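# Set up grinder for work order without grinding anything

## Task

Without knowing what the previous shift left behind, prepare the grinder for the work order. Enter the control settings that the work order and the machine card call for, run a wheel dressing, and adjust gauge_zero until the gauge measures the master shaft at its certificate value. Do not grind any part. When finished, the machine and the bench must both be idle with no alarm standing. The wheel head must be at its rest, the centres and rests must hold nothing, the guard must be shut, and the master shaft must be back in its cradle.

## Robot and tools

Robot: one six-joint arm with a two-finger gripper whose fingers can fold. Joints in column order: waist, shoulder, elbow, forearm roll, wrist pitch, wrist roll.

Frames: the scene frame has its origin on the table top directly under the arm base, which sits at (0, 0, +0.033) m. +z points up, and +y is to the left when looking along +x. The grinder stands behind the base toward -x, with its front facing the arm and its headstock toward -y. Results give end_effector_position (metres) and end_effector_quat_wxyz in this frame, and they can be a few cm off. The gripper fingers point along its +z axis and close along its y axis.

execute_actions: takes {"actions": [one action], "cameras": [...]}. An action may hold "rows", "steps", "until", "machine" and "bench".
- rows: up to 15 rows, each used for one control step of 1/30 s. Each row has 9 numbers in [-1, 1]: dJ1 to dJ6, then gripper position, force_limit and speed.
- The six joint numbers are offsets measured from the Joint targets as they stood when the call began, not from the previous row. Scale: 1.0 equals 2.204 rad for waist and shoulder, 2.644 for elbow, and 3.305 for the three wrist joints.
- Joint ranges in rad: waist ±3.491, shoulder ±3.140, elbow -1.187 to 4.328, forearm roll ±3.316, wrist pitch ±3.140, wrist roll ±3.927.
- The gripper numbers are absolute commands, not offsets. For position, +1 is open at 140 mm, the pads meet near -0.8, and -1 closes until something blocks the fingers. force_limit runs from -1 (soft, about 14 N) to +1 (about 58 N). speed runs from -1 (about 30 mm/s) to +1 (about 250 mm/s).
- A zero in a gripper slot is itself a command. To leave the gripper as it is, repeat the last values you sent.
- steps: 1 to 450, with a default of 15. After the last row, the arm keeps heading toward that row's target.
- until: ends the action early. Examples: {"machine": {"state": "idle"}}, a comparison written as [">=", n], or {"all": {"status": "ended"}}.

move: "target" is one 9-number row, or a list of up to 15 rows. The joint values are offsets from the current Joint targets, in the same scale as rows, and the finger values are absolute.
- "speed": rad/s for the joint with the farthest to go, 0.01 to 3.92, default 0.5.
- "blend": in rad, for corners in a list of targets.
- "stop_force": 12 to 80 N. The move ends on contact. Use it with a low speed. "zero" controls whether the force zero is taken again before the move.
- "blocking": false returns early. A stop_force move cannot be non-blocking.
- The result adds a "move:" line reading done, off_target, held, fault and so on.

Other tools:
- wait: seconds, 0 to 10.
- stop: brakes the arm only, not the devices.
- zoom_image: takes camera (cam_centres, cam_low or cam_wrist) and region [x0, y0, x1, y1] in pixels, at most 504 by 504.
- show_instructions: shows the reference pages, such as the work order.
- finished_scene: takes scene (1 or 2). Scene 1 is practice.

machine device:
- Keys: guard shut/open, quill forward/back, page setup/sizes/readings, and the one-shot keys cycle_start, feed_hold, reset, home, gauge, dress and air_blast.
- To write a register, send register, value (-9999 to 9999, in the register's unit, lengths in mm, X and sizes as diameters) and write:true in a single object.
- You can also send a list of up to 8 such objects, run in order. A refused object drops the rest of the list.
- Requirements: dress needs the guard shut, the wheel head at rest and no alarm. gauge also needs the quill forward on a shaft and a grinding program selected, and it reads the seat named in gauge_at. home returns the wheel head to its rest. Never send cycle_start, because that grinds.

bench device: send measure:true to read a shaft lying at rest in both V blocks. A reading takes about 12 s. Do not touch the shaft while it reads.

Result lines:
- State: joint positions and velocities (rad, rad/s), Joint targets, and Tool commands.
- Gripper: object_status is 0 moving, 1 blocked while opening, 2 blocked while closing (likely holding), 3 at the requested position. position_measured is in counts: 3 is open, 230 is pads together.
- Flange force: in gripper axes, in N.
- Wrist depth: a 7x7 grid in mm.
- Machine: state, guard_state, guard_edge, quill_state, guard_answer, quill_answer, entry, alarm, and the shown page's registers.
- Bench: state, message, readings, and no_1 to no_11.

Hazards:
- A light curtain fills the inside of the guard up to the rim of the shut guard. Any arm part, or a shaft reaching in from above, blocks keys and makes running jobs stop with cell_fault. Keep clear before sending dress, gauge or home.
- The guard's sensing edge trips if it touches something. If it trips, command open, then shut.
- The arm faults and halts for 10 s if joint contact torque reaches its limit (142 N m for the first three joints, 35.6 N m for the wrist joints) or any outside force reaches 150 N. It is stiff, so approach contacts slowly with stop_force.
- Do not drop the shaft, let go of it while it moves, strike fixed parts, or knock anything off the table.
- Grip near the fingertips. Do not press the fingertips straight into surfaces.
- Avoid long stretched holds, which overheat the motors.

Each tool is called after "Call:" by a JSON object that holds its "name" and its "arguments".

Reference images:

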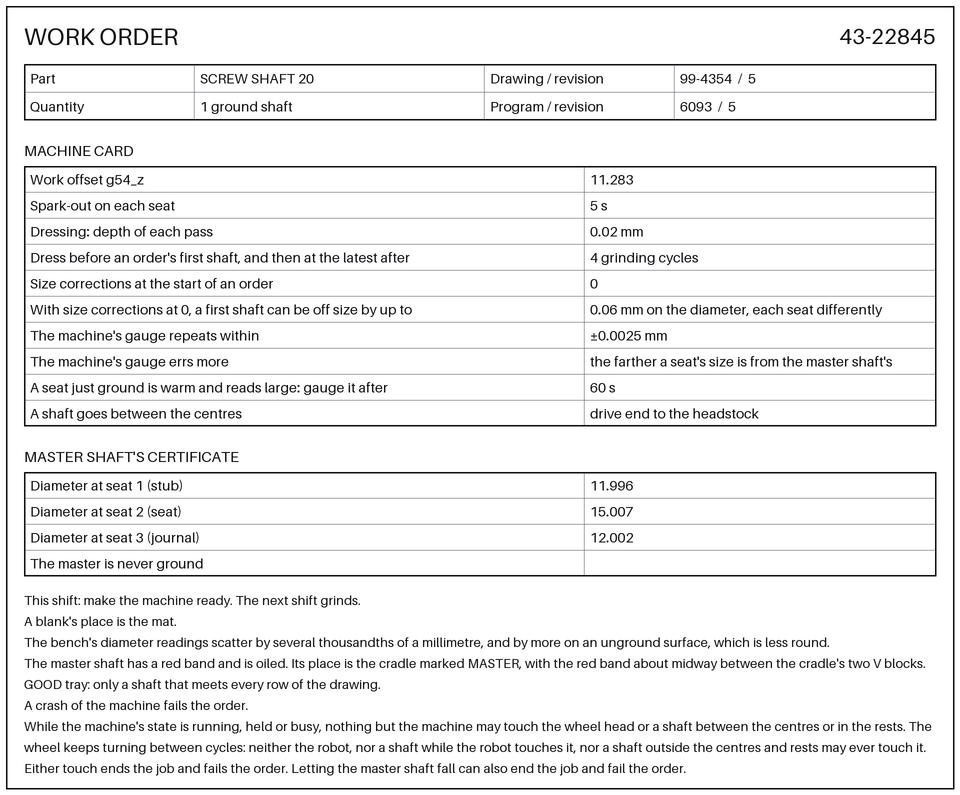

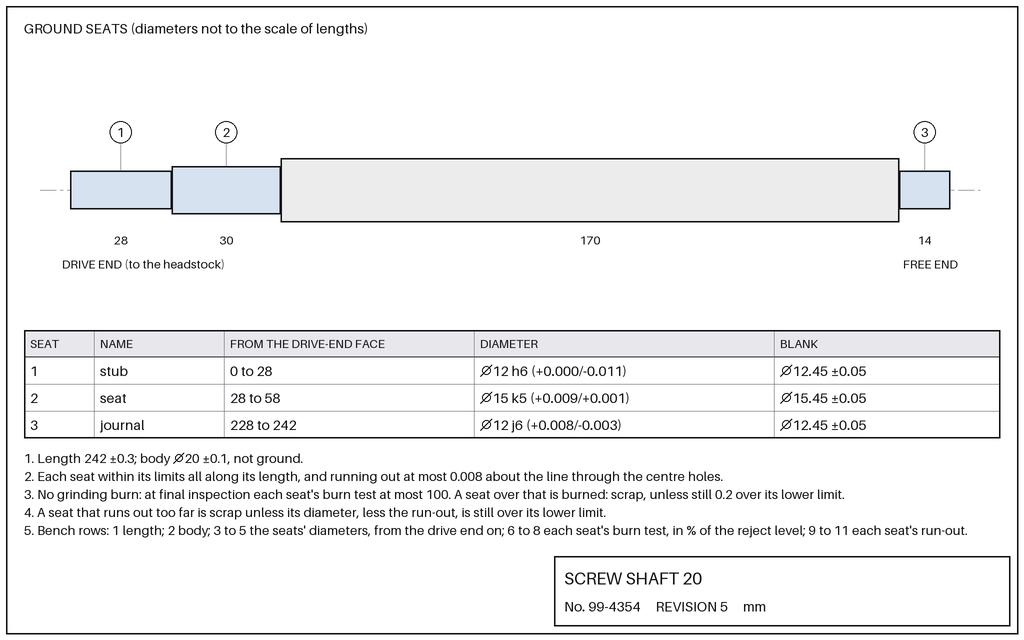

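## Session

Call:
{"name": "execute_actions", "arguments": {"actions": []}}

Scene clock: 0.00 s.
end_effector_position=(+0.4786, +0.1423, +0.3065) position_measured=3 object_status=3 end_effector_quat_wxyz=(-0.002, +1.000, +0.022, +0.001)
Joint positions: [0.505 0.133 0.22 0 -1.657 1.061]
Joint velocities: within noise
Flange force (N): no reading
Wrist depth (mm): [399 399 396 392 393 396 393 / 420 420 421 415 417 403 406 / 445 445 445 440 440 418 - / 476 122 472 474 473 137 - / - 103 501 501 500 137 91 / - 548 536 530 525 534 101 / - 579 579 562 535 546 -]
Joint targets: [0.505 0.133 0.220 0.000 -1.657 1.061]
Tool commands: gripper/position=+1.0 gripper/force_limit=+1.0 gripper/speed=+1.0
machine.setup: program=+6093 g54_z=+11.283 wheel_d=+292.496 sparkout_s=+0.4 dress_depth=+0.020 gauge_at=+1 gauge_zero=-0.172 program_revision=+5 since_dress=+1 stored1_number=+4678 stored1_revision=+2 stored2_number=+6093 stored2_revision=+5 stored3_number=+9000 stored3_revision=+1 stored4_number=+5779 stored4_revision=+4
machine: state=idle guard_state=shut guard_edge=clear quill_state=clamped guard_answer=taken quill_answer=taken page=setup entry=no_entry entries=0 alarm=no_alarm idle_s=3600 queue=idle queue_left=0
bench: message=nothing_yet readings=0 no_1=0.000 no_2=0.000 no_3=0.000 no_4=0.000 no_5=0.000 no_6=0 no_7=0 no_8=0 no_9=0.000 no_10=0.000 no_11=0.000

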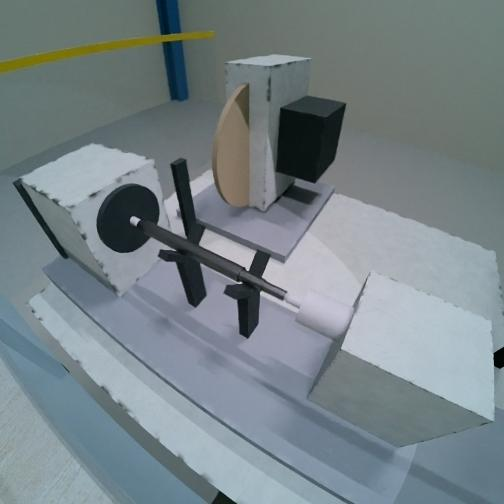

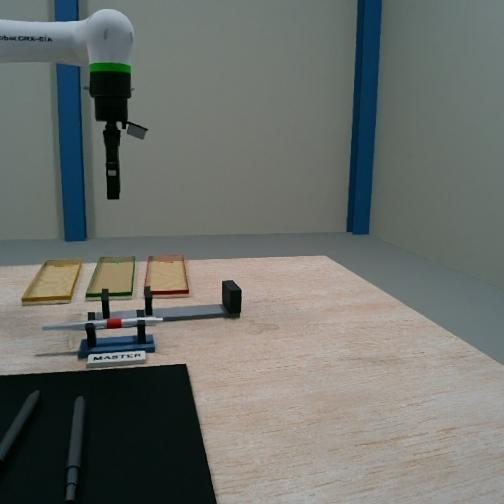

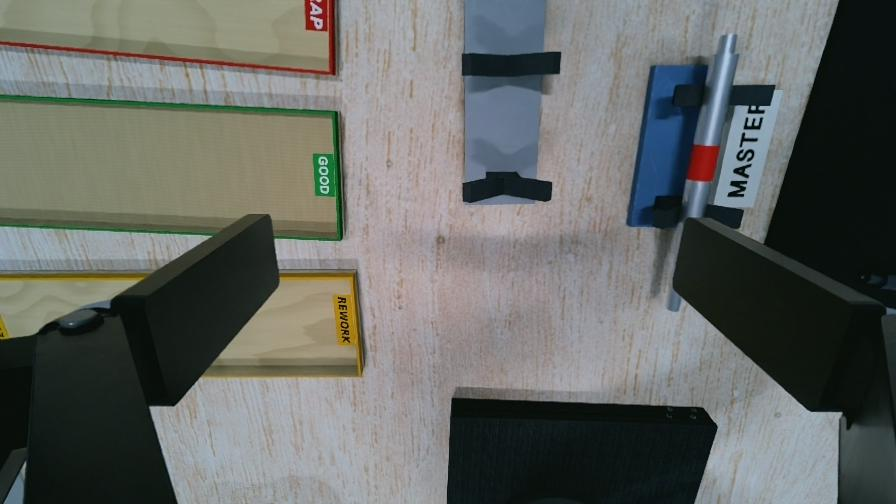

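Call:
{"name": "execute_actions", "arguments": {"actions": [{"machine":{"page":"sizes"},"steps":2}]}}

Call:
{"name": "execute_actions", "arguments": {"actions": [{"machine":{"page":"readings"},"steps":2}]}}

Scene clock: 26.53 s.
end_effector_position=(+0.4786, +0.1423, +0.3065) position_measured=3 object_status=3 end_effector_quat_wxyz=(-0.002, +1.000, +0.022, +0.001)
Joint positions: [0.505 0.133 0.22 0 -1.657 1.061]
Flange force (N): [0.2 -1.1 1.9]
Wrist depth (mm): [399 397 397 394 396 397 395 / 420 420 423 415 419 404 429 / 447 443 445 445 440 420 - / 476 122 473 472 470 137 - / - 103 502 503 503 137 96 / - 548 538 531 525 528 101 / - 577 577 560 530 547 -]
Joint targets: [0.505 0.133 0.220 0.000 -1.657 1.061]
Tool commands: gripper/position=+1.0 gripper/force_limit=+1.0 gripper/speed=+1.0
machine.sizes: size_1=+0.000 size_2=+0.000 size_3=+0.000 aim_1=+11.995 aim_2=+15.005 aim_3=+12.002
machine: state=idle guard_state=shut guard_edge=clear quill_state=clamped guard_answer=taken quill_answer=taken page=sizes entry=no_entry entries=0 alarm=no_alarm idle_s=3626 queue=done queue_left=0
bench: message=nothing_yet readings=0 no_1=0.000 no_2=0.000 no_3=0.000 no_4=0.000 no_5=0.000 no_6=0 no_7=0 no_8=0 no_9=0.000 no_10=0.000 no_11=0.000

Scene clock: 26.80 s.
end_effector_position=(+0.4786, +0.1423, +0.3065) position_measured=3 object_status=3 end_effector_quat_wxyz=(-0.002, +1.000, +0.022, +0.001)
Joint positions: [0.505 0.133 0.22 0 -1.657 1.061]
Flange force (N): [-0.3 -1.2 2.1]
Wrist depth (mm): [399 400 397 395 393 397 392 / 420 423 422 420 420 403 413 / 447 444 445 445 442 423 440 / 475 122 474 471 472 137 456 / - 103 500 502 502 137 96 / - 548 537 531 524 532 101 / - 583 579 562 531 546 -]
Joint targets: [0.505 0.133 0.220 0.000 -1.657 1.061]
Tool commands: gripper/position=+1.0 gripper/force_limit=+1.0 gripper/speed=+1.0
machine.readings: gauge_d=+0.000 gauge_d_1=+0.000 gauge_d_2=+0.000 gauge_d_3=+0.000 pos_x=+0.000 pos_z=+0.000 load_peak=+0.0 cycles=+0
machine: state=idle guard_state=shut guard_edge=clear quill_state=clamped guard_answer=taken quill_answer=taken page=readings entry=no_entry entries=0 alarm=no_alarm idle_s=3627 queue=done queue_left=0
bench: message=nothing_yet readings=0 no_1=0.000 no_2=0.000 no_3=0.000 no_4=0.000 no_5=0.000 no_6=0 no_7=0 no_8=0 no_9=0.000 no_10=0.000 no_11=0.000

Call:
{"name": "execute_actions", "arguments": {"actions": [{"machine":[{"page":"setup"},{"register":"sparkout_s","value":5,"write":true},{"guard":"open"}],"steps":120,"until":{"machine":{"guard_state":"open"}}}], "cameras": ["all"]}}

Call:
{"name": "zoom_image", "arguments": {"camera": "cam_centres", "region": [90, 140, 390, 360]}}

Call:
{"name": "zoom_image", "arguments": {"camera": "cam_low", "region": [0, 250, 260, 504]}}

Call:
{"name": "zoom_image", "arguments": {"camera": "cam_wrist", "region": [440, 0, 896, 504]}}

Scene clock: 34.60 s.
end_effector_position=(+0.4786, +0.1423, +0.3065) position_measured=3 object_status=3 end_effector_quat_wxyz=(-0.002, +1.000, +0.022, +0.001)
Joint positions: [0.505 0.133 0.22 0 -1.657 1.061]
Flange force (N): [0.7 -1.7 1.4]
Wrist depth (mm): [397 399 399 395 393 397 391 / 423 421 421 416 418 403 410 / 448 444 444 441 445 423 426 / 474 122 469 470 472 137 451 / - 103 502 504 501 137 96 / - 550 540 530 525 534 101 / - 579 579 559 531 551 -]
Joint targets: [0.505 0.133 0.220 0.000 -1.657 1.061]
Tool commands: gripper/position=+1.0 gripper/force_limit=+1.0 gripper/speed=+1.0
machine.setup: program=+6093 g54_z=+11.283 wheel_d=+292.496 sparkout_s=+5.0 dress_depth=+0.020 gauge_at=+1 gauge_zero=-0.172 program_revision=+5 since_dress=+1 stored1_number=+4678 stored1_revision=+2 stored2_number=+6093 stored2_revision=+5 stored3_number=+9000 stored3_revision=+1 stored4_number=+5779 stored4_revision=+4
machine: state=idle guard_state=open guard_edge=clear quill_state=clamped guard_answer=taken quill_answer=taken page=setup entry=taken entries=1 alarm=no_alarm idle_s=3634 queue=running queue_left=0
bench: message=nothing_yet readings=0 no_1=0.000 no_2=0.000 no_3=0.000 no_4=0.000 no_5=0.000 no_6=0 no_7=0 no_8=0 no_9=0.000 no_10=0.000 no_11=0.000

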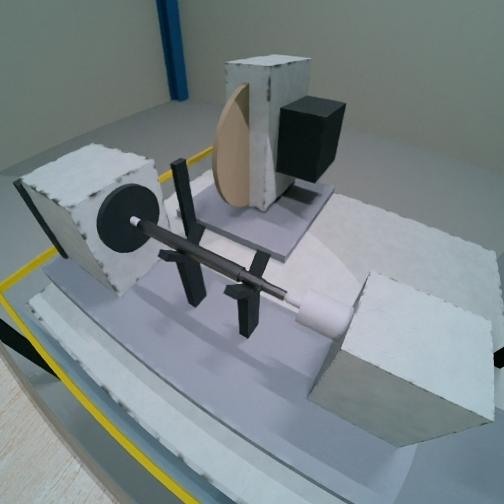

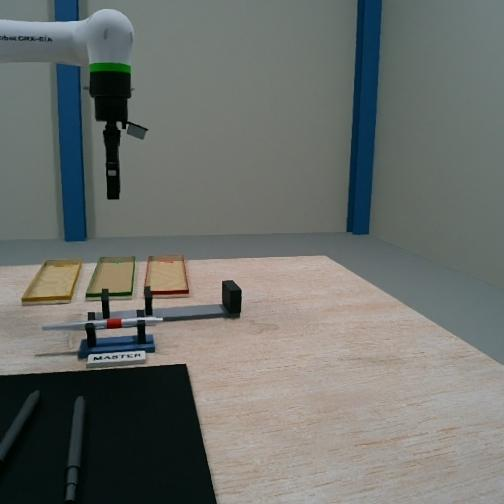

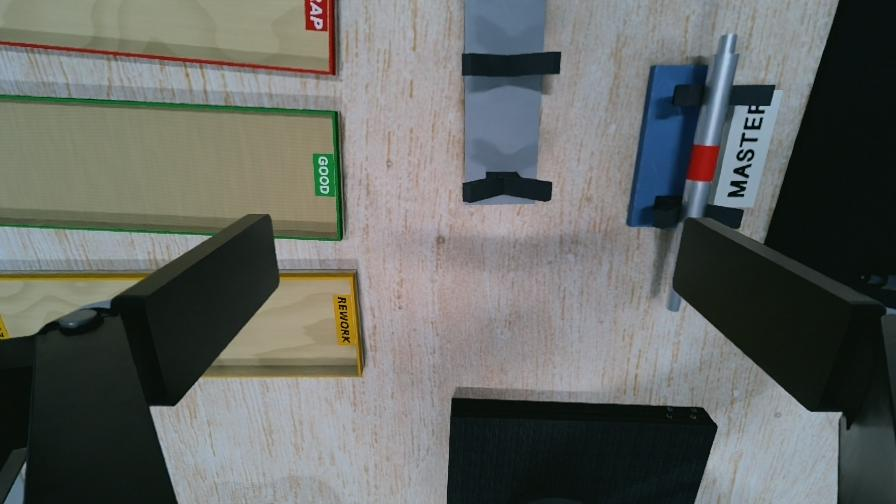

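Scaled by 1.680 from the camera's 504x504 image, which has a finer 720x720 frame.

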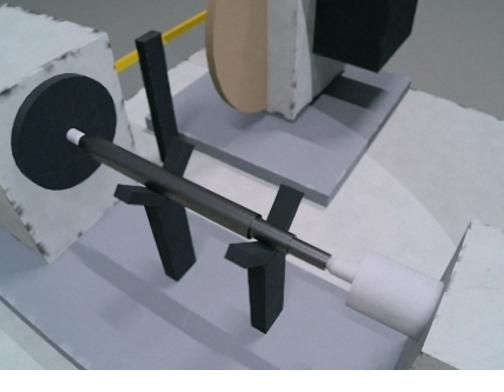

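Scaled by 1.938 from the camera's 504x504 image, which has a finer 720x720 frame.

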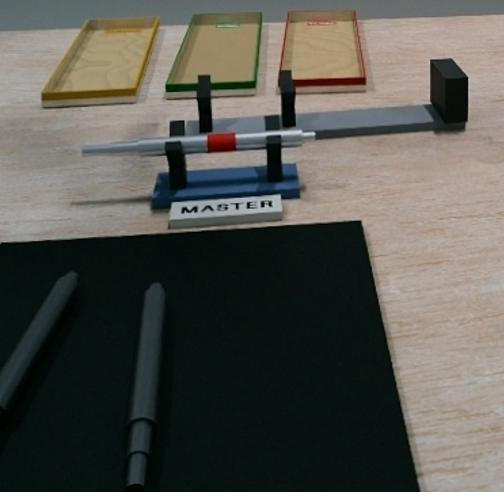

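Scaled by 1.000.

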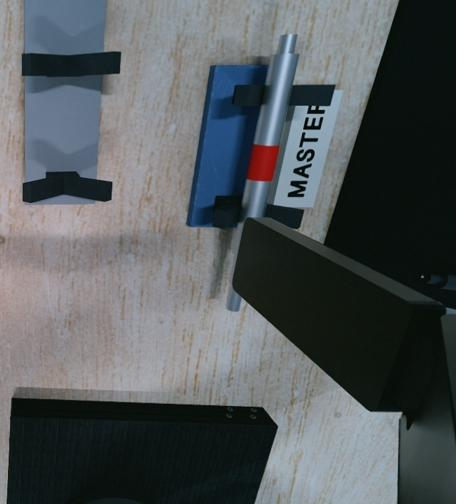

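Call:
{"name": "move", "arguments": {"target": [-0.1856, 0.0079, 0.0276, 0, -0.0171, 0.1240, 1, 1, 1], "speed": 0.6, "cameras": ["cam_wrist"]}}

Scene clock: 51.70 s.
end_effector_position=(+0.5000, -0.0595, +0.3285) position_measured=3 object_status=3 end_effector_quat_wxyz=(-0.002, +1.000, +0.022, +0.000)
Joint positions: [0.096 0.151 0.293 0 -1.714 1.471]
Flange force (N): [1.1 -1.2 1.6]
Wrist depth (mm): [418 420 414 419 417 427 413 / 445 441 438 435 444 - - / 465 466 458 460 - 452 - / 498 122 497 496 478 137 - / - 103 527 531 527 128 96 / - 577 557 548 562 569 101 / - 611 571 566 605 602 -]
Joint targets: [0.096 0.151 0.293 0.000 -1.714 1.471]
machine.setup: program=+6093 g54_z=+11.283 wheel_d=+292.496 sparkout_s=+5.0 dress_depth=+0.020 gauge_at=+1 gauge_zero=-0.172 program_revision=+5 since_dress=+1 stored1_number=+4678 stored1_revision=+2 stored2_number=+6093 stored2_revision=+5 stored3_number=+9000 stored3_revision=+1 stored4_number=+5779 stored4_revision=+4
machine: state=idle guard_state=open guard_edge=clear quill_state=clamped guard_answer=taken quill_answer=taken page=setup entry=taken entries=1 alarm=no_alarm idle_s=3651 queue=done queue_left=0
bench: message=nothing_yet readings=0 no_1=0.000 no_2=0.000 no_3=0.000 no_4=0.000 no_5=0.000 no_6=0 no_7=0 no_8=0 no_9=0.000 no_10=0.000 no_11=0.000
move: done
Images, in order (width x height): cam_wrist 896x504.

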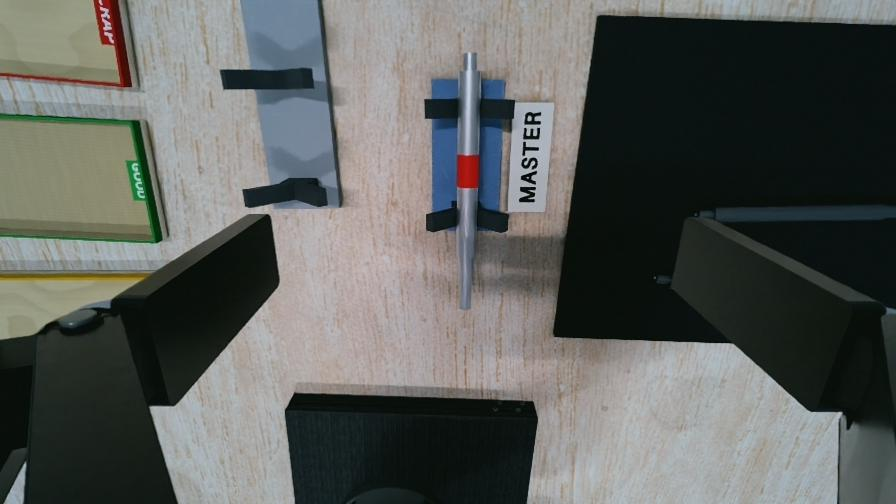

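Call:
{"name": "move", "arguments": {"target": [-0.6545, -0.0816, -0.0098, 0, -0.0464, -0.5207, 1, 1, 1], "speed": 1.0, "cameras": ["cam_wrist"]}}

Call:
{"name": "move", "arguments": {"target": [-0.6545, -0.0816, -0.0098, 0, -0.0464, -0.5207, 1, 1, 1], "speed": 1.0, "cameras": ["all"]}}

Scene clock: 86.30 s.
end_effector_position=(-0.0180, -0.4207, +0.3954) position_measured=3 object_status=3 end_effector_quat_wxyz=(+0.001, -0.011, +1.000, +0.002)
Joint positions: [-1.346 -0.029 0.267 0 -1.867 -0.25]
Flange force (N): [-2.7 0.7 2.1]
Wrist depth (mm): [1169 1136 478 479 478 470 457 / 1235 1229 508 507 507 481 443 / 1317 1281 534 537 536 509 426 / 1369 122 568 568 569 137 524 / - 103 604 608 605 137 96 / - 1566 637 - 649 648 101 / - 1699 707 664 724 681 -]
Joint targets: [-1.346 -0.029 0.267 0.000 -1.867 -0.250]
machine.setup: program=+6093 g54_z=+11.283 wheel_d=+292.496 sparkout_s=+5.0 dress_depth=+0.020 gauge_at=+1 gauge_zero=-0.172 program_revision=+5 since_dress=+1 stored1_number=+4678 stored1_revision=+2 stored2_number=+6093 stored2_revision=+5 stored3_number=+9000 stored3_revision=+1 stored4_number=+5779 stored4_revision=+4
machine: state=idle guard_state=open guard_edge=clear quill_state=clamped guard_answer=taken quill_answer=taken page=setup entry=taken entries=1 alarm=no_alarm idle_s=3685 queue=done queue_left=0
bench: message=nothing_yet readings=0 no_1=0.000 no_2=0.000 no_3=0.000 no_4=0.000 no_5=0.000 no_6=0 no_7=0 no_8=0 no_9=0.000 no_10=0.000 no_11=0.000
move: done
Images, in order (width x height): cam_wrist 896x504.

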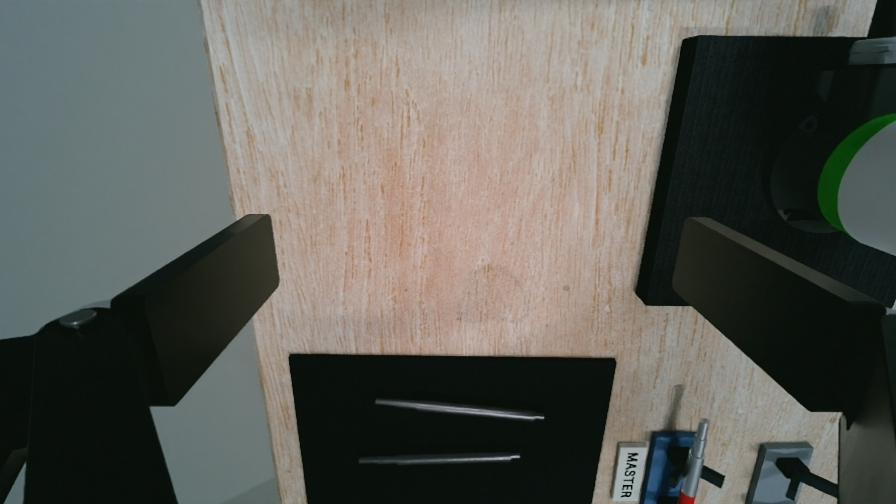

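Scene clock: 88.57 s.
end_effector_position=(-0.3296, +0.0000, +0.4493) position_measured=3 object_status=3 end_effector_quat_wxyz=(-0.002, +1.000, +0.001, +0.001)
Joint positions: [-2.788 -0.209 0.241 0 -2.021 -1.971]
Flange force (N): [1.8 1.8 2.3]
Wrist depth (mm): [529 527 529 529 530 527 525 / 562 561 553 555 556 556 556 / 1339 815 - - 1339 1361 1354 / 626 123 593 593 595 137 1536 / - 103 613 611 532 128 96 / - 501 642 508 429 436 101 / - 529 780 749 456 1775 -]
Joint targets: [-2.789 -0.209 0.241 0.000 -2.021 -1.971]
machine.setup: program=+6093 g54_z=+11.283 wheel_d=+292.496 sparkout_s=+5.0 dress_depth=+0.020 gauge_at=+1 gauge_zero=-0.172 program_revision=+5 since_dress=+1 stored1_number=+4678 stored1_revision=+2 stored2_number=+6093 stored2_revision=+5 stored3_number=+9000 stored3_revision=+1 stored4_number=+5779 stored4_revision=+4
machine: state=idle guard_state=open guard_edge=clear quill_state=clamped guard_answer=taken quill_answer=taken page=setup entry=taken entries=1 alarm=no_alarm idle_s=3688 queue=done queue_left=0
bench: message=nothing_yet readings=0 no_1=0.000 no_2=0.000 no_3=0.000 no_4=0.000 no_5=0.000 no_6=0 no_7=0 no_8=0 no_9=0.000 no_10=0.000 no_11=0.000
move: done

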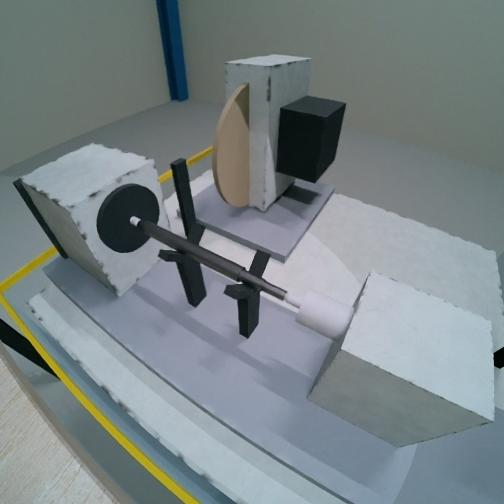

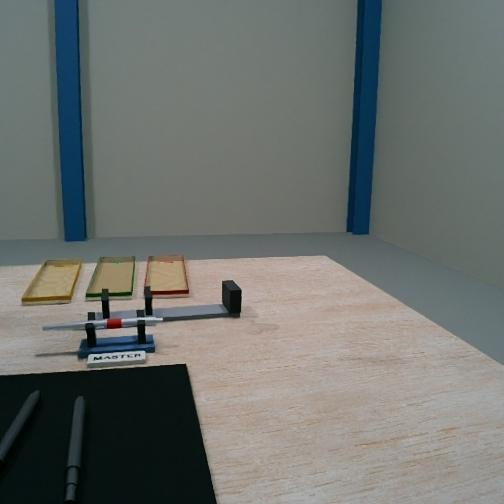

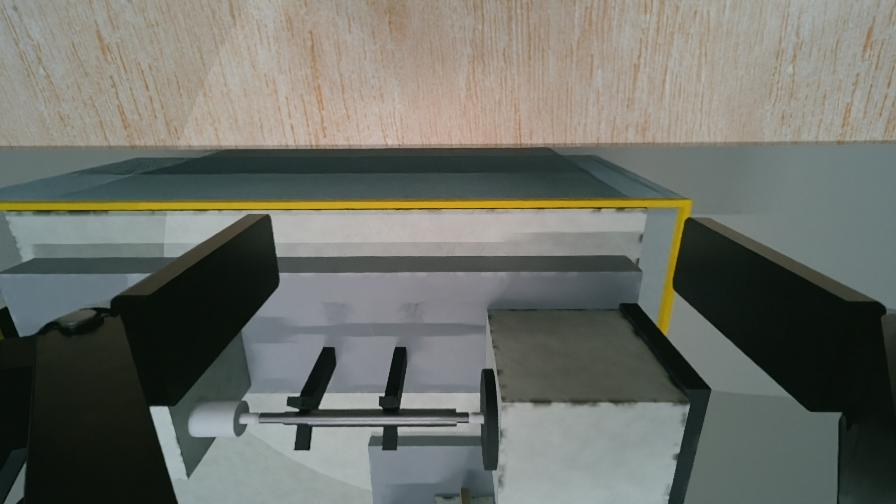

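Call:
{"name": "zoom_image", "arguments": {"camera": "cam_wrist", "region": [170, 330, 510, 504]}}

Scaled by 1.482 from the camera's 896x504 image, which has a finer 1280x720 frame.

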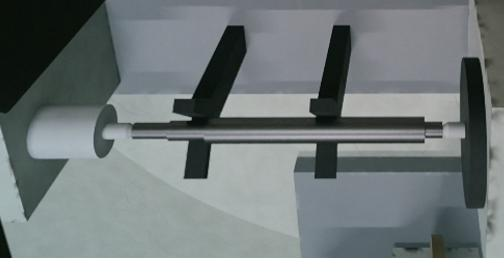

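Call:
{"name": "move", "arguments": {"target": [-0.1751, 0.3145, 0.3003, 0, -0.0304, 0.5919, -0.2, 1, 1], "speed": 0.8, "cameras": ["all"]}}

Scene clock: 104.77 s.
end_effector_position=(-0.5600, +0.1197, +0.4494) position_measured=154 object_status=3 end_effector_quat_wxyz=(-0.001, +0.707, +0.707, +0.002)
Joint positions: [-3.174 0.484 1.035 0 -2.121 -0.015]
Flange force (N): no reading
Wrist depth (mm): [562 557 492 484 1204 527 527 / 555 550 481 511 587 559 552 / 587 579 532 540 598 587 553 / - 598 117 564 139 616 537 / - 77 86 463 108 92 616 / - 69 - 687 - - 73 / - - - 1712 - - 64]
Joint targets: [-3.174 0.484 1.035 0.000 -2.121 -0.015]
machine.setup: program=+6093 g54_z=+11.283 wheel_d=+292.496 sparkout_s=+5.0 dress_depth=+0.020 gauge_at=+1 gauge_zero=-0.172 program_revision=+5 since_dress=+1 stored1_number=+4678 stored1_revision=+2 stored2_number=+6093 stored2_revision=+5 stored3_number=+9000 stored3_revision=+1 stored4_number=+5779 stored4_revision=+4
machine: state=idle guard_state=open guard_edge=clear quill_state=clamped guard_answer=taken quill_answer=taken page=setup entry=taken entries=1 alarm=no_alarm idle_s=3704 queue=done queue_left=0
bench: message=nothing_yet readings=0 no_1=0.000 no_2=0.000 no_3=0.000 no_4=0.000 no_5=0.000 no_6=0 no_7=0 no_8=0 no_9=0.000 no_10=0.000 no_11=0.000
move: done

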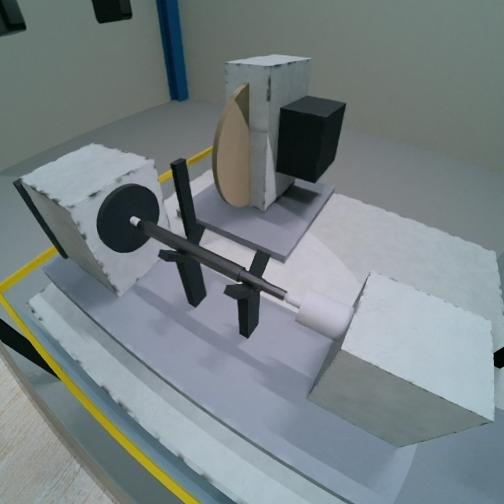

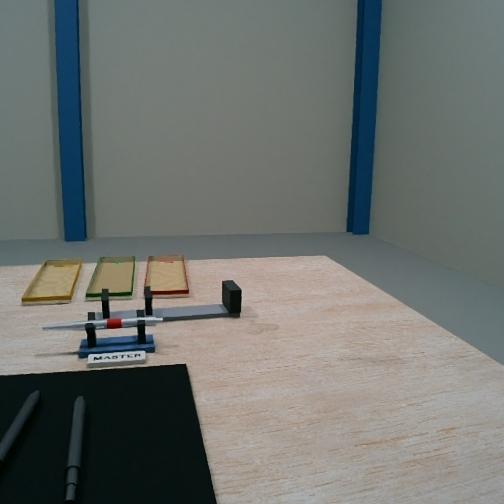

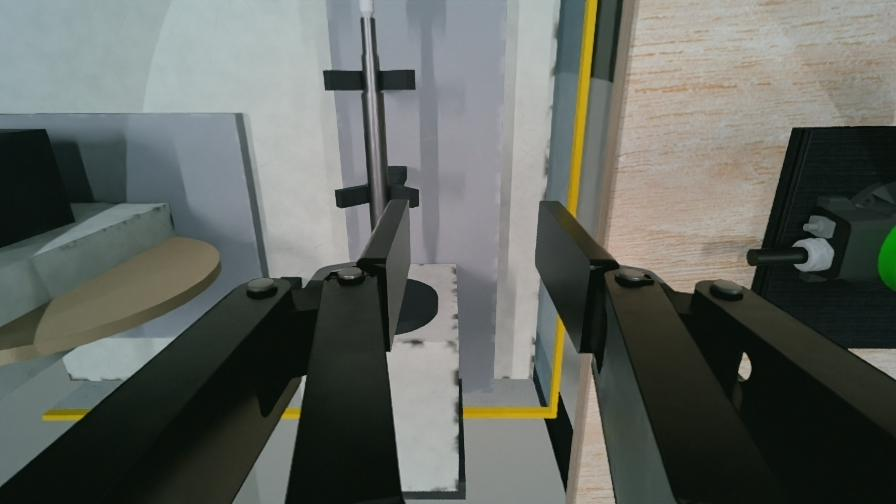

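Call:
{"name": "zoom_image", "arguments": {"camera": "cam_wrist", "region": [280, 0, 500, 240]}}

Call:
{"name": "zoom_image", "arguments": {"camera": "cam_centres", "region": [140, 140, 320, 350]}}

Scaled by 2.100 from the camera's 896x504 image, which has a finer 1280x720 frame.

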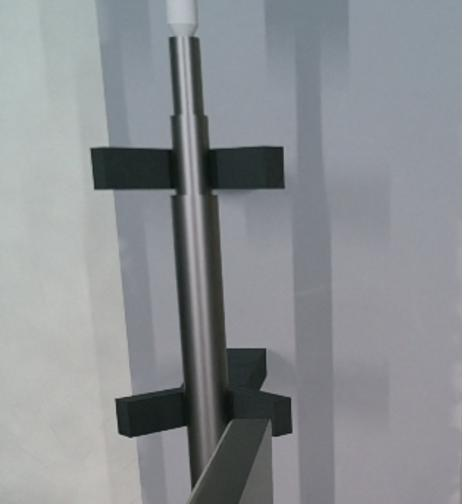

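Scaled by 2.400 from the camera's 504x504 image, which has a finer 720x720 frame.

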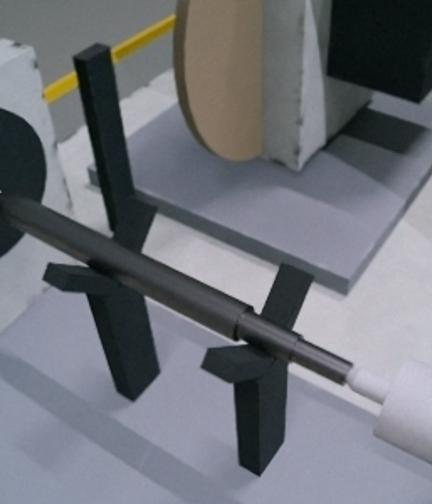

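Call:
{"name": "move", "arguments": {"target": [0, 0, 0, 0, 0, -0.4753, 1, 1, 1], "speed": 0.8, "cameras": ["cam_wrist","cam_centres"]}}

Call:
{"name": "zoom_image", "arguments": {"camera": "cam_wrist", "region": [200, 100, 704, 504]}}

Scene clock: 119.83 s.
end_effector_position=(-0.5600, +0.1197, +0.4493) position_measured=3 object_status=3 end_effector_quat_wxyz=(-0.002, +1.000, +0.000, +0.000)
Joint positions: [-3.174 0.484 1.035 0 -2.121 -1.586]
Flange force (N): no reading
Wrist depth (mm): [1216 1146 - - 1175 1275 1198 / 520 514 511 515 513 509 1248 / 547 418 529 534 527 353 356 / 1426 131 564 426 415 137 369 / - 103 - 641 653 137 96 / - - 711 711 673 724 101 / - - 2031 735 715 1902 -]
Joint targets: [-3.174 0.484 1.035 0.000 -2.121 -1.586]
machine.setup: program=+6093 g54_z=+11.283 wheel_d=+292.496 sparkout_s=+5.0 dress_depth=+0.020 gauge_at=+1 gauge_zero=-0.172 program_revision=+5 since_dress=+1 stored1_number=+4678 stored1_revision=+2 stored2_number=+6093 stored2_revision=+5 stored3_number=+9000 stored3_revision=+1 stored4_number=+5779 stored4_revision=+4
machine: state=idle guard_state=open guard_edge=clear quill_state=clamped guard_answer=taken quill_answer=taken page=setup entry=taken entries=1 alarm=no_alarm idle_s=3719 queue=done queue_left=0
bench: message=nothing_yet readings=0 no_1=0.000 no_2=0.000 no_3=0.000 no_4=0.000 no_5=0.000 no_6=0 no_7=0 no_8=0 no_9=0.000 no_10=0.000 no_11=0.000
move: done
Images, in order (width x height): cam_centres 504x504, cam_wrist 896x504.

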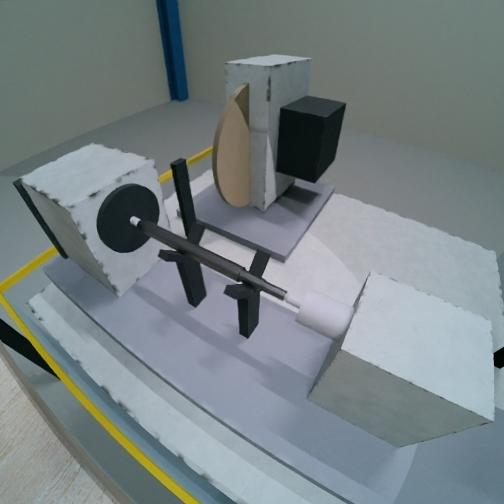

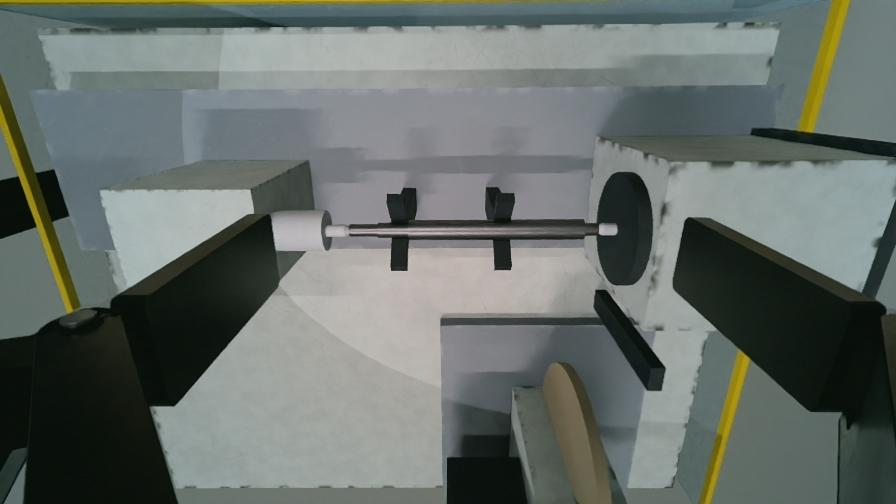

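Scaled by 1.000.

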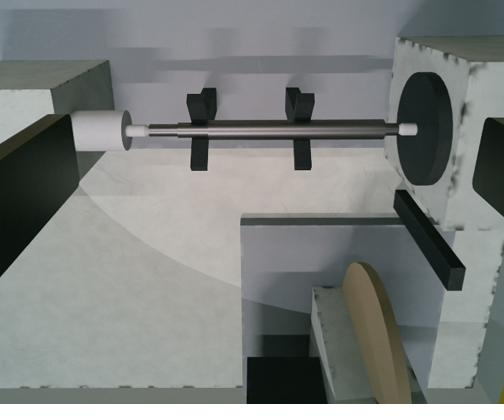

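Call:
{"name": "move", "arguments": {"target": [0.0047, 0.0538, -0.0470, 0, 0.0732, 0.4719, -0.2, 1, 1], "speed": 0.8, "cameras": ["cam_wrist","cam_centres"]}}

Call:
{"name": "zoom_image", "arguments": {"camera": "cam_wrist", "region": [280, 0, 680, 400]}}

Scene clock: 142.17 s.
end_effector_position=(-0.6457, +0.1121, +0.3294) position_measured=154 object_status=3 end_effector_quat_wxyz=(-0.001, +0.707, +0.707, +0.002)
Joint positions: [-3.164 0.602 0.911 0 -1.879 -0.026]
Flange force (N): no reading
Wrist depth (mm): [- 431 - 368 373 436 419 / 435 446 - 392 393 457 440 / 453 455 465 412 412 477 469 / - 474 118 304 138 493 494 / - 77 86 351 108 92 518 / - 69 - 306 304 - 73 / - - - 293 - - 64]
Joint targets: [-3.164 0.602 0.911 0.000 -1.879 -0.026]
machine.setup: program=+6093 g54_z=+11.283 wheel_d=+292.496 sparkout_s=+5.0 dress_depth=+0.020 gauge_at=+1 gauge_zero=-0.172 program_revision=+5 since_dress=+1 stored1_number=+4678 stored1_revision=+2 stored2_number=+6093 stored2_revision=+5 stored3_number=+9000 stored3_revision=+1 stored4_number=+5779 stored4_revision=+4
machine: state=idle guard_state=open guard_edge=clear quill_state=clamped guard_answer=taken quill_answer=taken page=setup entry=taken entries=1 alarm=no_alarm idle_s=3741 queue=done queue_left=0
bench: message=nothing_yet readings=0 no_1=0.000 no_2=0.000 no_3=0.000 no_4=0.000 no_5=0.000 no_6=0 no_7=0 no_8=0 no_9=0.000 no_10=0.000 no_11=0.000
move: done
Images, in order (width x height): cam_centres 504x504, cam_wrist 896x504.

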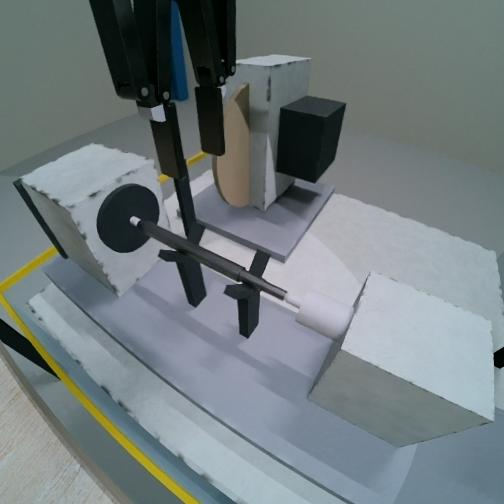

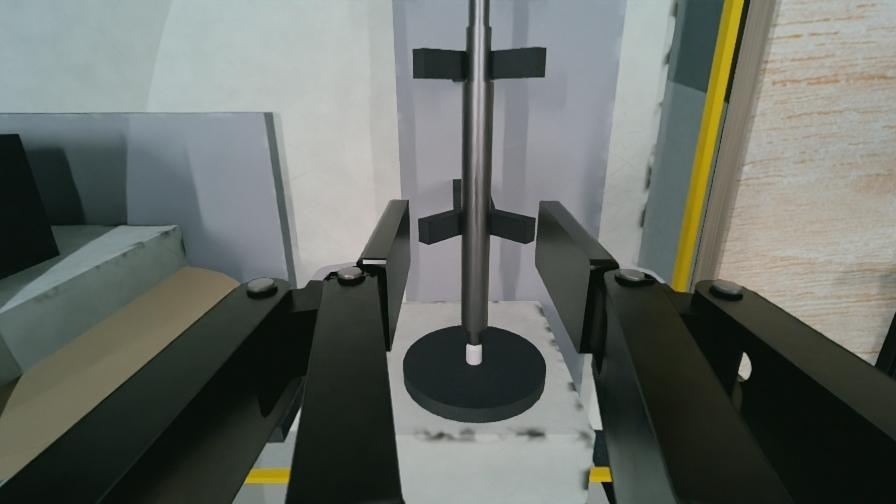

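Scaled by 1.260 from the camera's 896x504 image, which has a finer 1280x720 frame.

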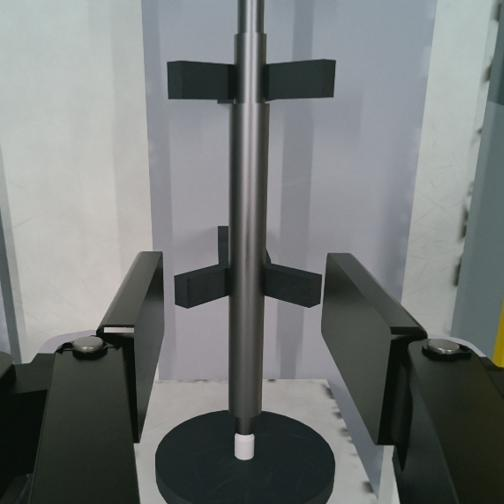

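Call:
{"name": "move", "arguments": {"target": [0, -0.02447, -0.1032, 0, 0.0662, 0, -0.2, 1, 1], "speed": 0.3, "cameras": ["cam_wrist","cam_centres"]}}

Scene clock: 148.70 s.
end_effector_position=(-0.6455, +0.1124, +0.2493) position_measured=154 object_status=3 end_effector_quat_wxyz=(-0.001, +0.707, +0.707, +0.002)
Joint positions: [-3.164 0.549 0.638 0 -1.66 -0.026]
Flange force (N): [0.5 -4.6 1.1]
Wrist depth (mm): [- - - 185 296 359 349 / 362 366 - 310 317 1051 366 / 374 372 - 328 337 1094 387 / 388 394 99 218 140 431 410 / - 77 86 370 119 92 428 / - 69 - 289 300 - 73 / - - - 244 244 - 64]
Joint targets: [-3.164 0.549 0.638 0.000 -1.660 -0.026]
machine.setup: program=+6093 g54_z=+11.283 wheel_d=+292.496 sparkout_s=+5.0 dress_depth=+0.020 gauge_at=+1 gauge_zero=-0.172 program_revision=+5 since_dress=+1 stored1_number=+4678 stored1_revision=+2 stored2_number=+6093 stored2_revision=+5 stored3_number=+9000 stored3_revision=+1 stored4_number=+5779 stored4_revision=+4
machine: state=idle guard_state=open guard_edge=clear quill_state=clamped guard_answer=taken quill_answer=taken page=setup entry=taken entries=1 alarm=no_alarm idle_s=3747 queue=done queue_left=0
bench: message=nothing_yet readings=0 no_1=0.000 no_2=0.000 no_3=0.000 no_4=0.000 no_5=0.000 no_6=0 no_7=0 no_8=0 no_9=0.000 no_10=0.000 no_11=0.000
move: done
Images, in order (width x height): cam_centres 504x504, cam_wrist 896x504.

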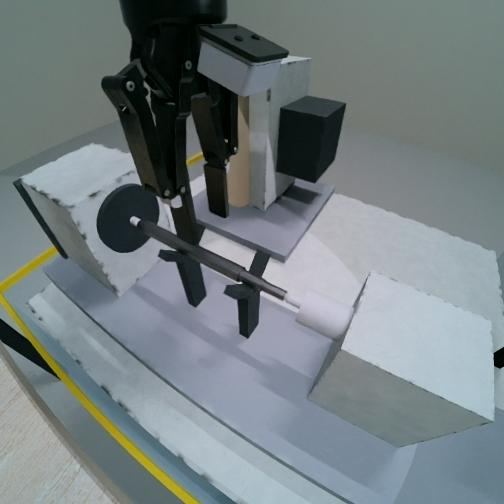

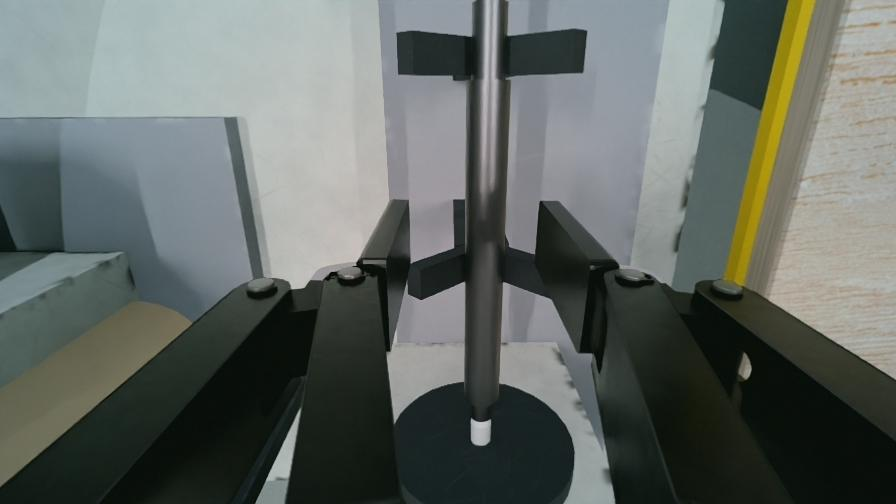

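Call:
{"name": "move", "arguments": {"target": [0.0007, -0.01593, -0.07526, 0, 0.0496, -0.0004, -0.2, 1, 1], "speed": 0.2, "cameras": ["cam_wrist","cam_centres"]}}

Scene clock: 160.20 s.
end_effector_position=(-0.6337, +0.1120, +0.1862) position_measured=154 object_status=3 end_effector_quat_wxyz=(-0.001, +0.707, +0.707, +0.002)
Joint positions: [-3.163 0.513 0.439 0 -1.496 -0.027]
Flange force (N): [0.1 -4.2 1.5]
Wrist depth (mm): [- - 120 127 130 249 296 / 301 - 258 253 258 308 307 / 309 315 - 267 272 336 321 / 329 329 99 148 139 362 340 / 343 81 86 159 119 92 358 / - 69 - 173 304 - 73 / - - - 226 - - 64]
Joint targets: [-3.163 0.513 0.439 0.000 -1.496 -0.027]
machine.setup: program=+6093 g54_z=+11.283 wheel_d=+292.496 sparkout_s=+5.0 dress_depth=+0.020 gauge_at=+1 gauge_zero=-0.172 program_revision=+5 since_dress=+1 stored1_number=+4678 stored1_revision=+2 stored2_number=+6093 stored2_revision=+5 stored3_number=+9000 stored3_revision=+1 stored4_number=+5779 stored4_revision=+4
machine: state=idle guard_state=open guard_edge=clear quill_state=clamped guard_answer=taken quill_answer=taken page=setup entry=taken entries=1 alarm=no_alarm idle_s=3759 queue=done queue_left=0
bench: message=nothing_yet readings=0 no_1=0.000 no_2=0.000 no_3=0.000 no_4=0.000 no_5=0.000 no_6=0 no_7=0 no_8=0 no_9=0.000 no_10=0.000 no_11=0.000
move: done
Images, in order (width x height): cam_centres 504x504, cam_wrist 896x504.

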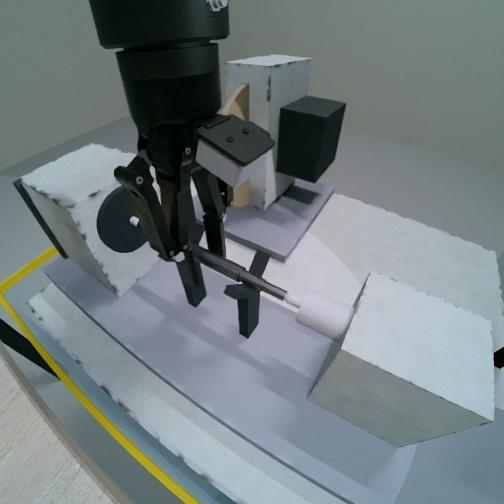

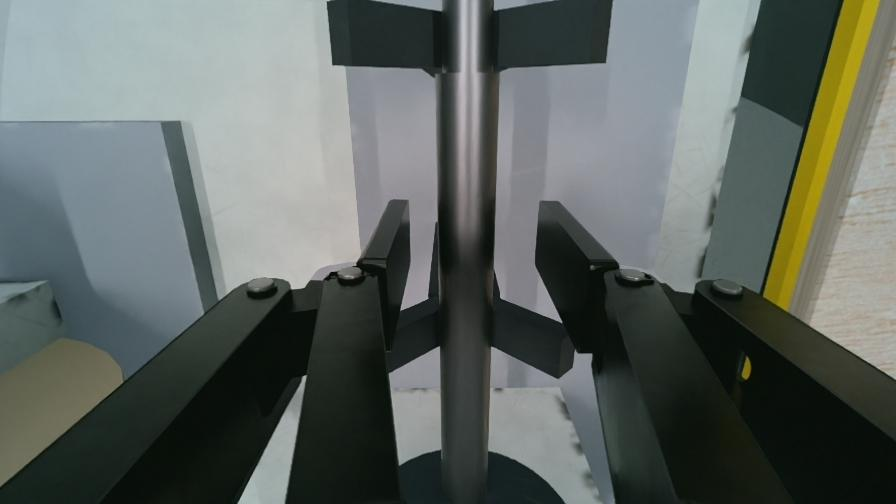

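Call:
{"name": "execute_actions", "arguments": {"actions": [{"machine":{"quill":"back"},"rows":[[0,0.0003,-0.0031,0,0.0027,0,-0.2,1,1]],"steps":150,"until":{"machine":{"quill_state":"back"}}}], "cameras": ["cam_wrist","cam_centres"]}}

Scene clock: 171.63 s.
end_effector_position=(-0.6336, +0.1120, +0.1822) position_measured=154 object_status=3 end_effector_quat_wxyz=(-0.001, +0.707, +0.707, +0.002)
Joint positions: [-3.163 0.514 0.43 0 -1.487 -0.027]
Flange force (N): [-0.5 -3.1 1.9]
Wrist depth (mm): [- - 116 124 127 244 294 / 299 - 247 129 254 258 304 / 306 310 270 262 268 1042 321 / 324 326 107 145 139 1146 337 / 344 81 86 157 119 92 355 / - 69 - 166 303 - 73 / - - - 182 - - 64]
Joint targets: [-3.163 0.514 0.430 0.000 -1.487 -0.027]
machine.setup: program=+6093 g54_z=+11.283 wheel_d=+292.496 sparkout_s=+5.0 dress_depth=+0.020 gauge_at=+1 gauge_zero=-0.172 program_revision=+5 since_dress=+1 stored1_number=+4678 stored1_revision=+2 stored2_number=+6093 stored2_revision=+5 stored3_number=+9000 stored3_revision=+1 stored4_number=+5779 stored4_revision=+4
machine: state=idle guard_state=open guard_edge=clear quill_state=back guard_answer=taken quill_answer=taken page=setup entry=taken entries=1 alarm=no_alarm idle_s=3770 queue=running queue_left=0
bench: message=nothing_yet readings=0 no_1=0.000 no_2=0.000 no_3=0.000 no_4=0.000 no_5=0.000 no_6=0 no_7=0 no_8=0 no_9=0.000 no_10=0.000 no_11=0.000
Images, in order (width x height): cam_centres 504x504, cam_wrist 896x504.

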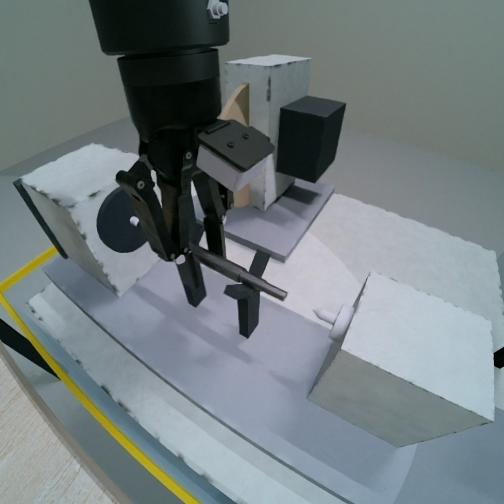

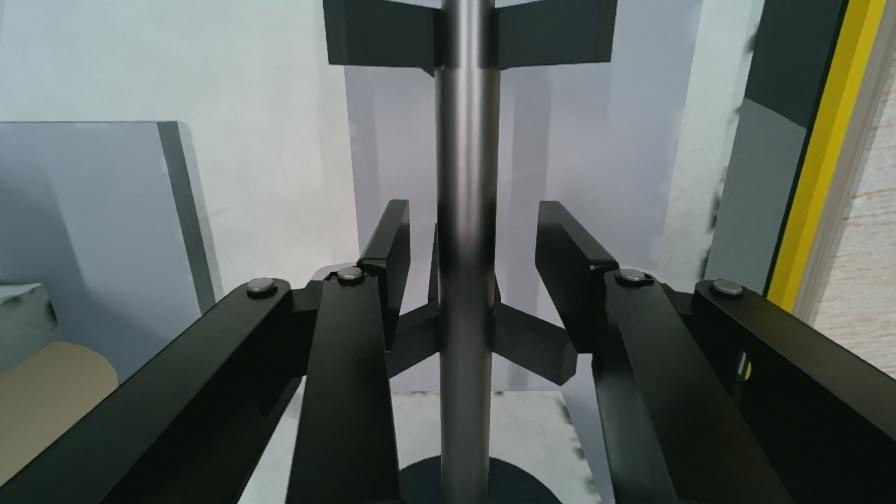

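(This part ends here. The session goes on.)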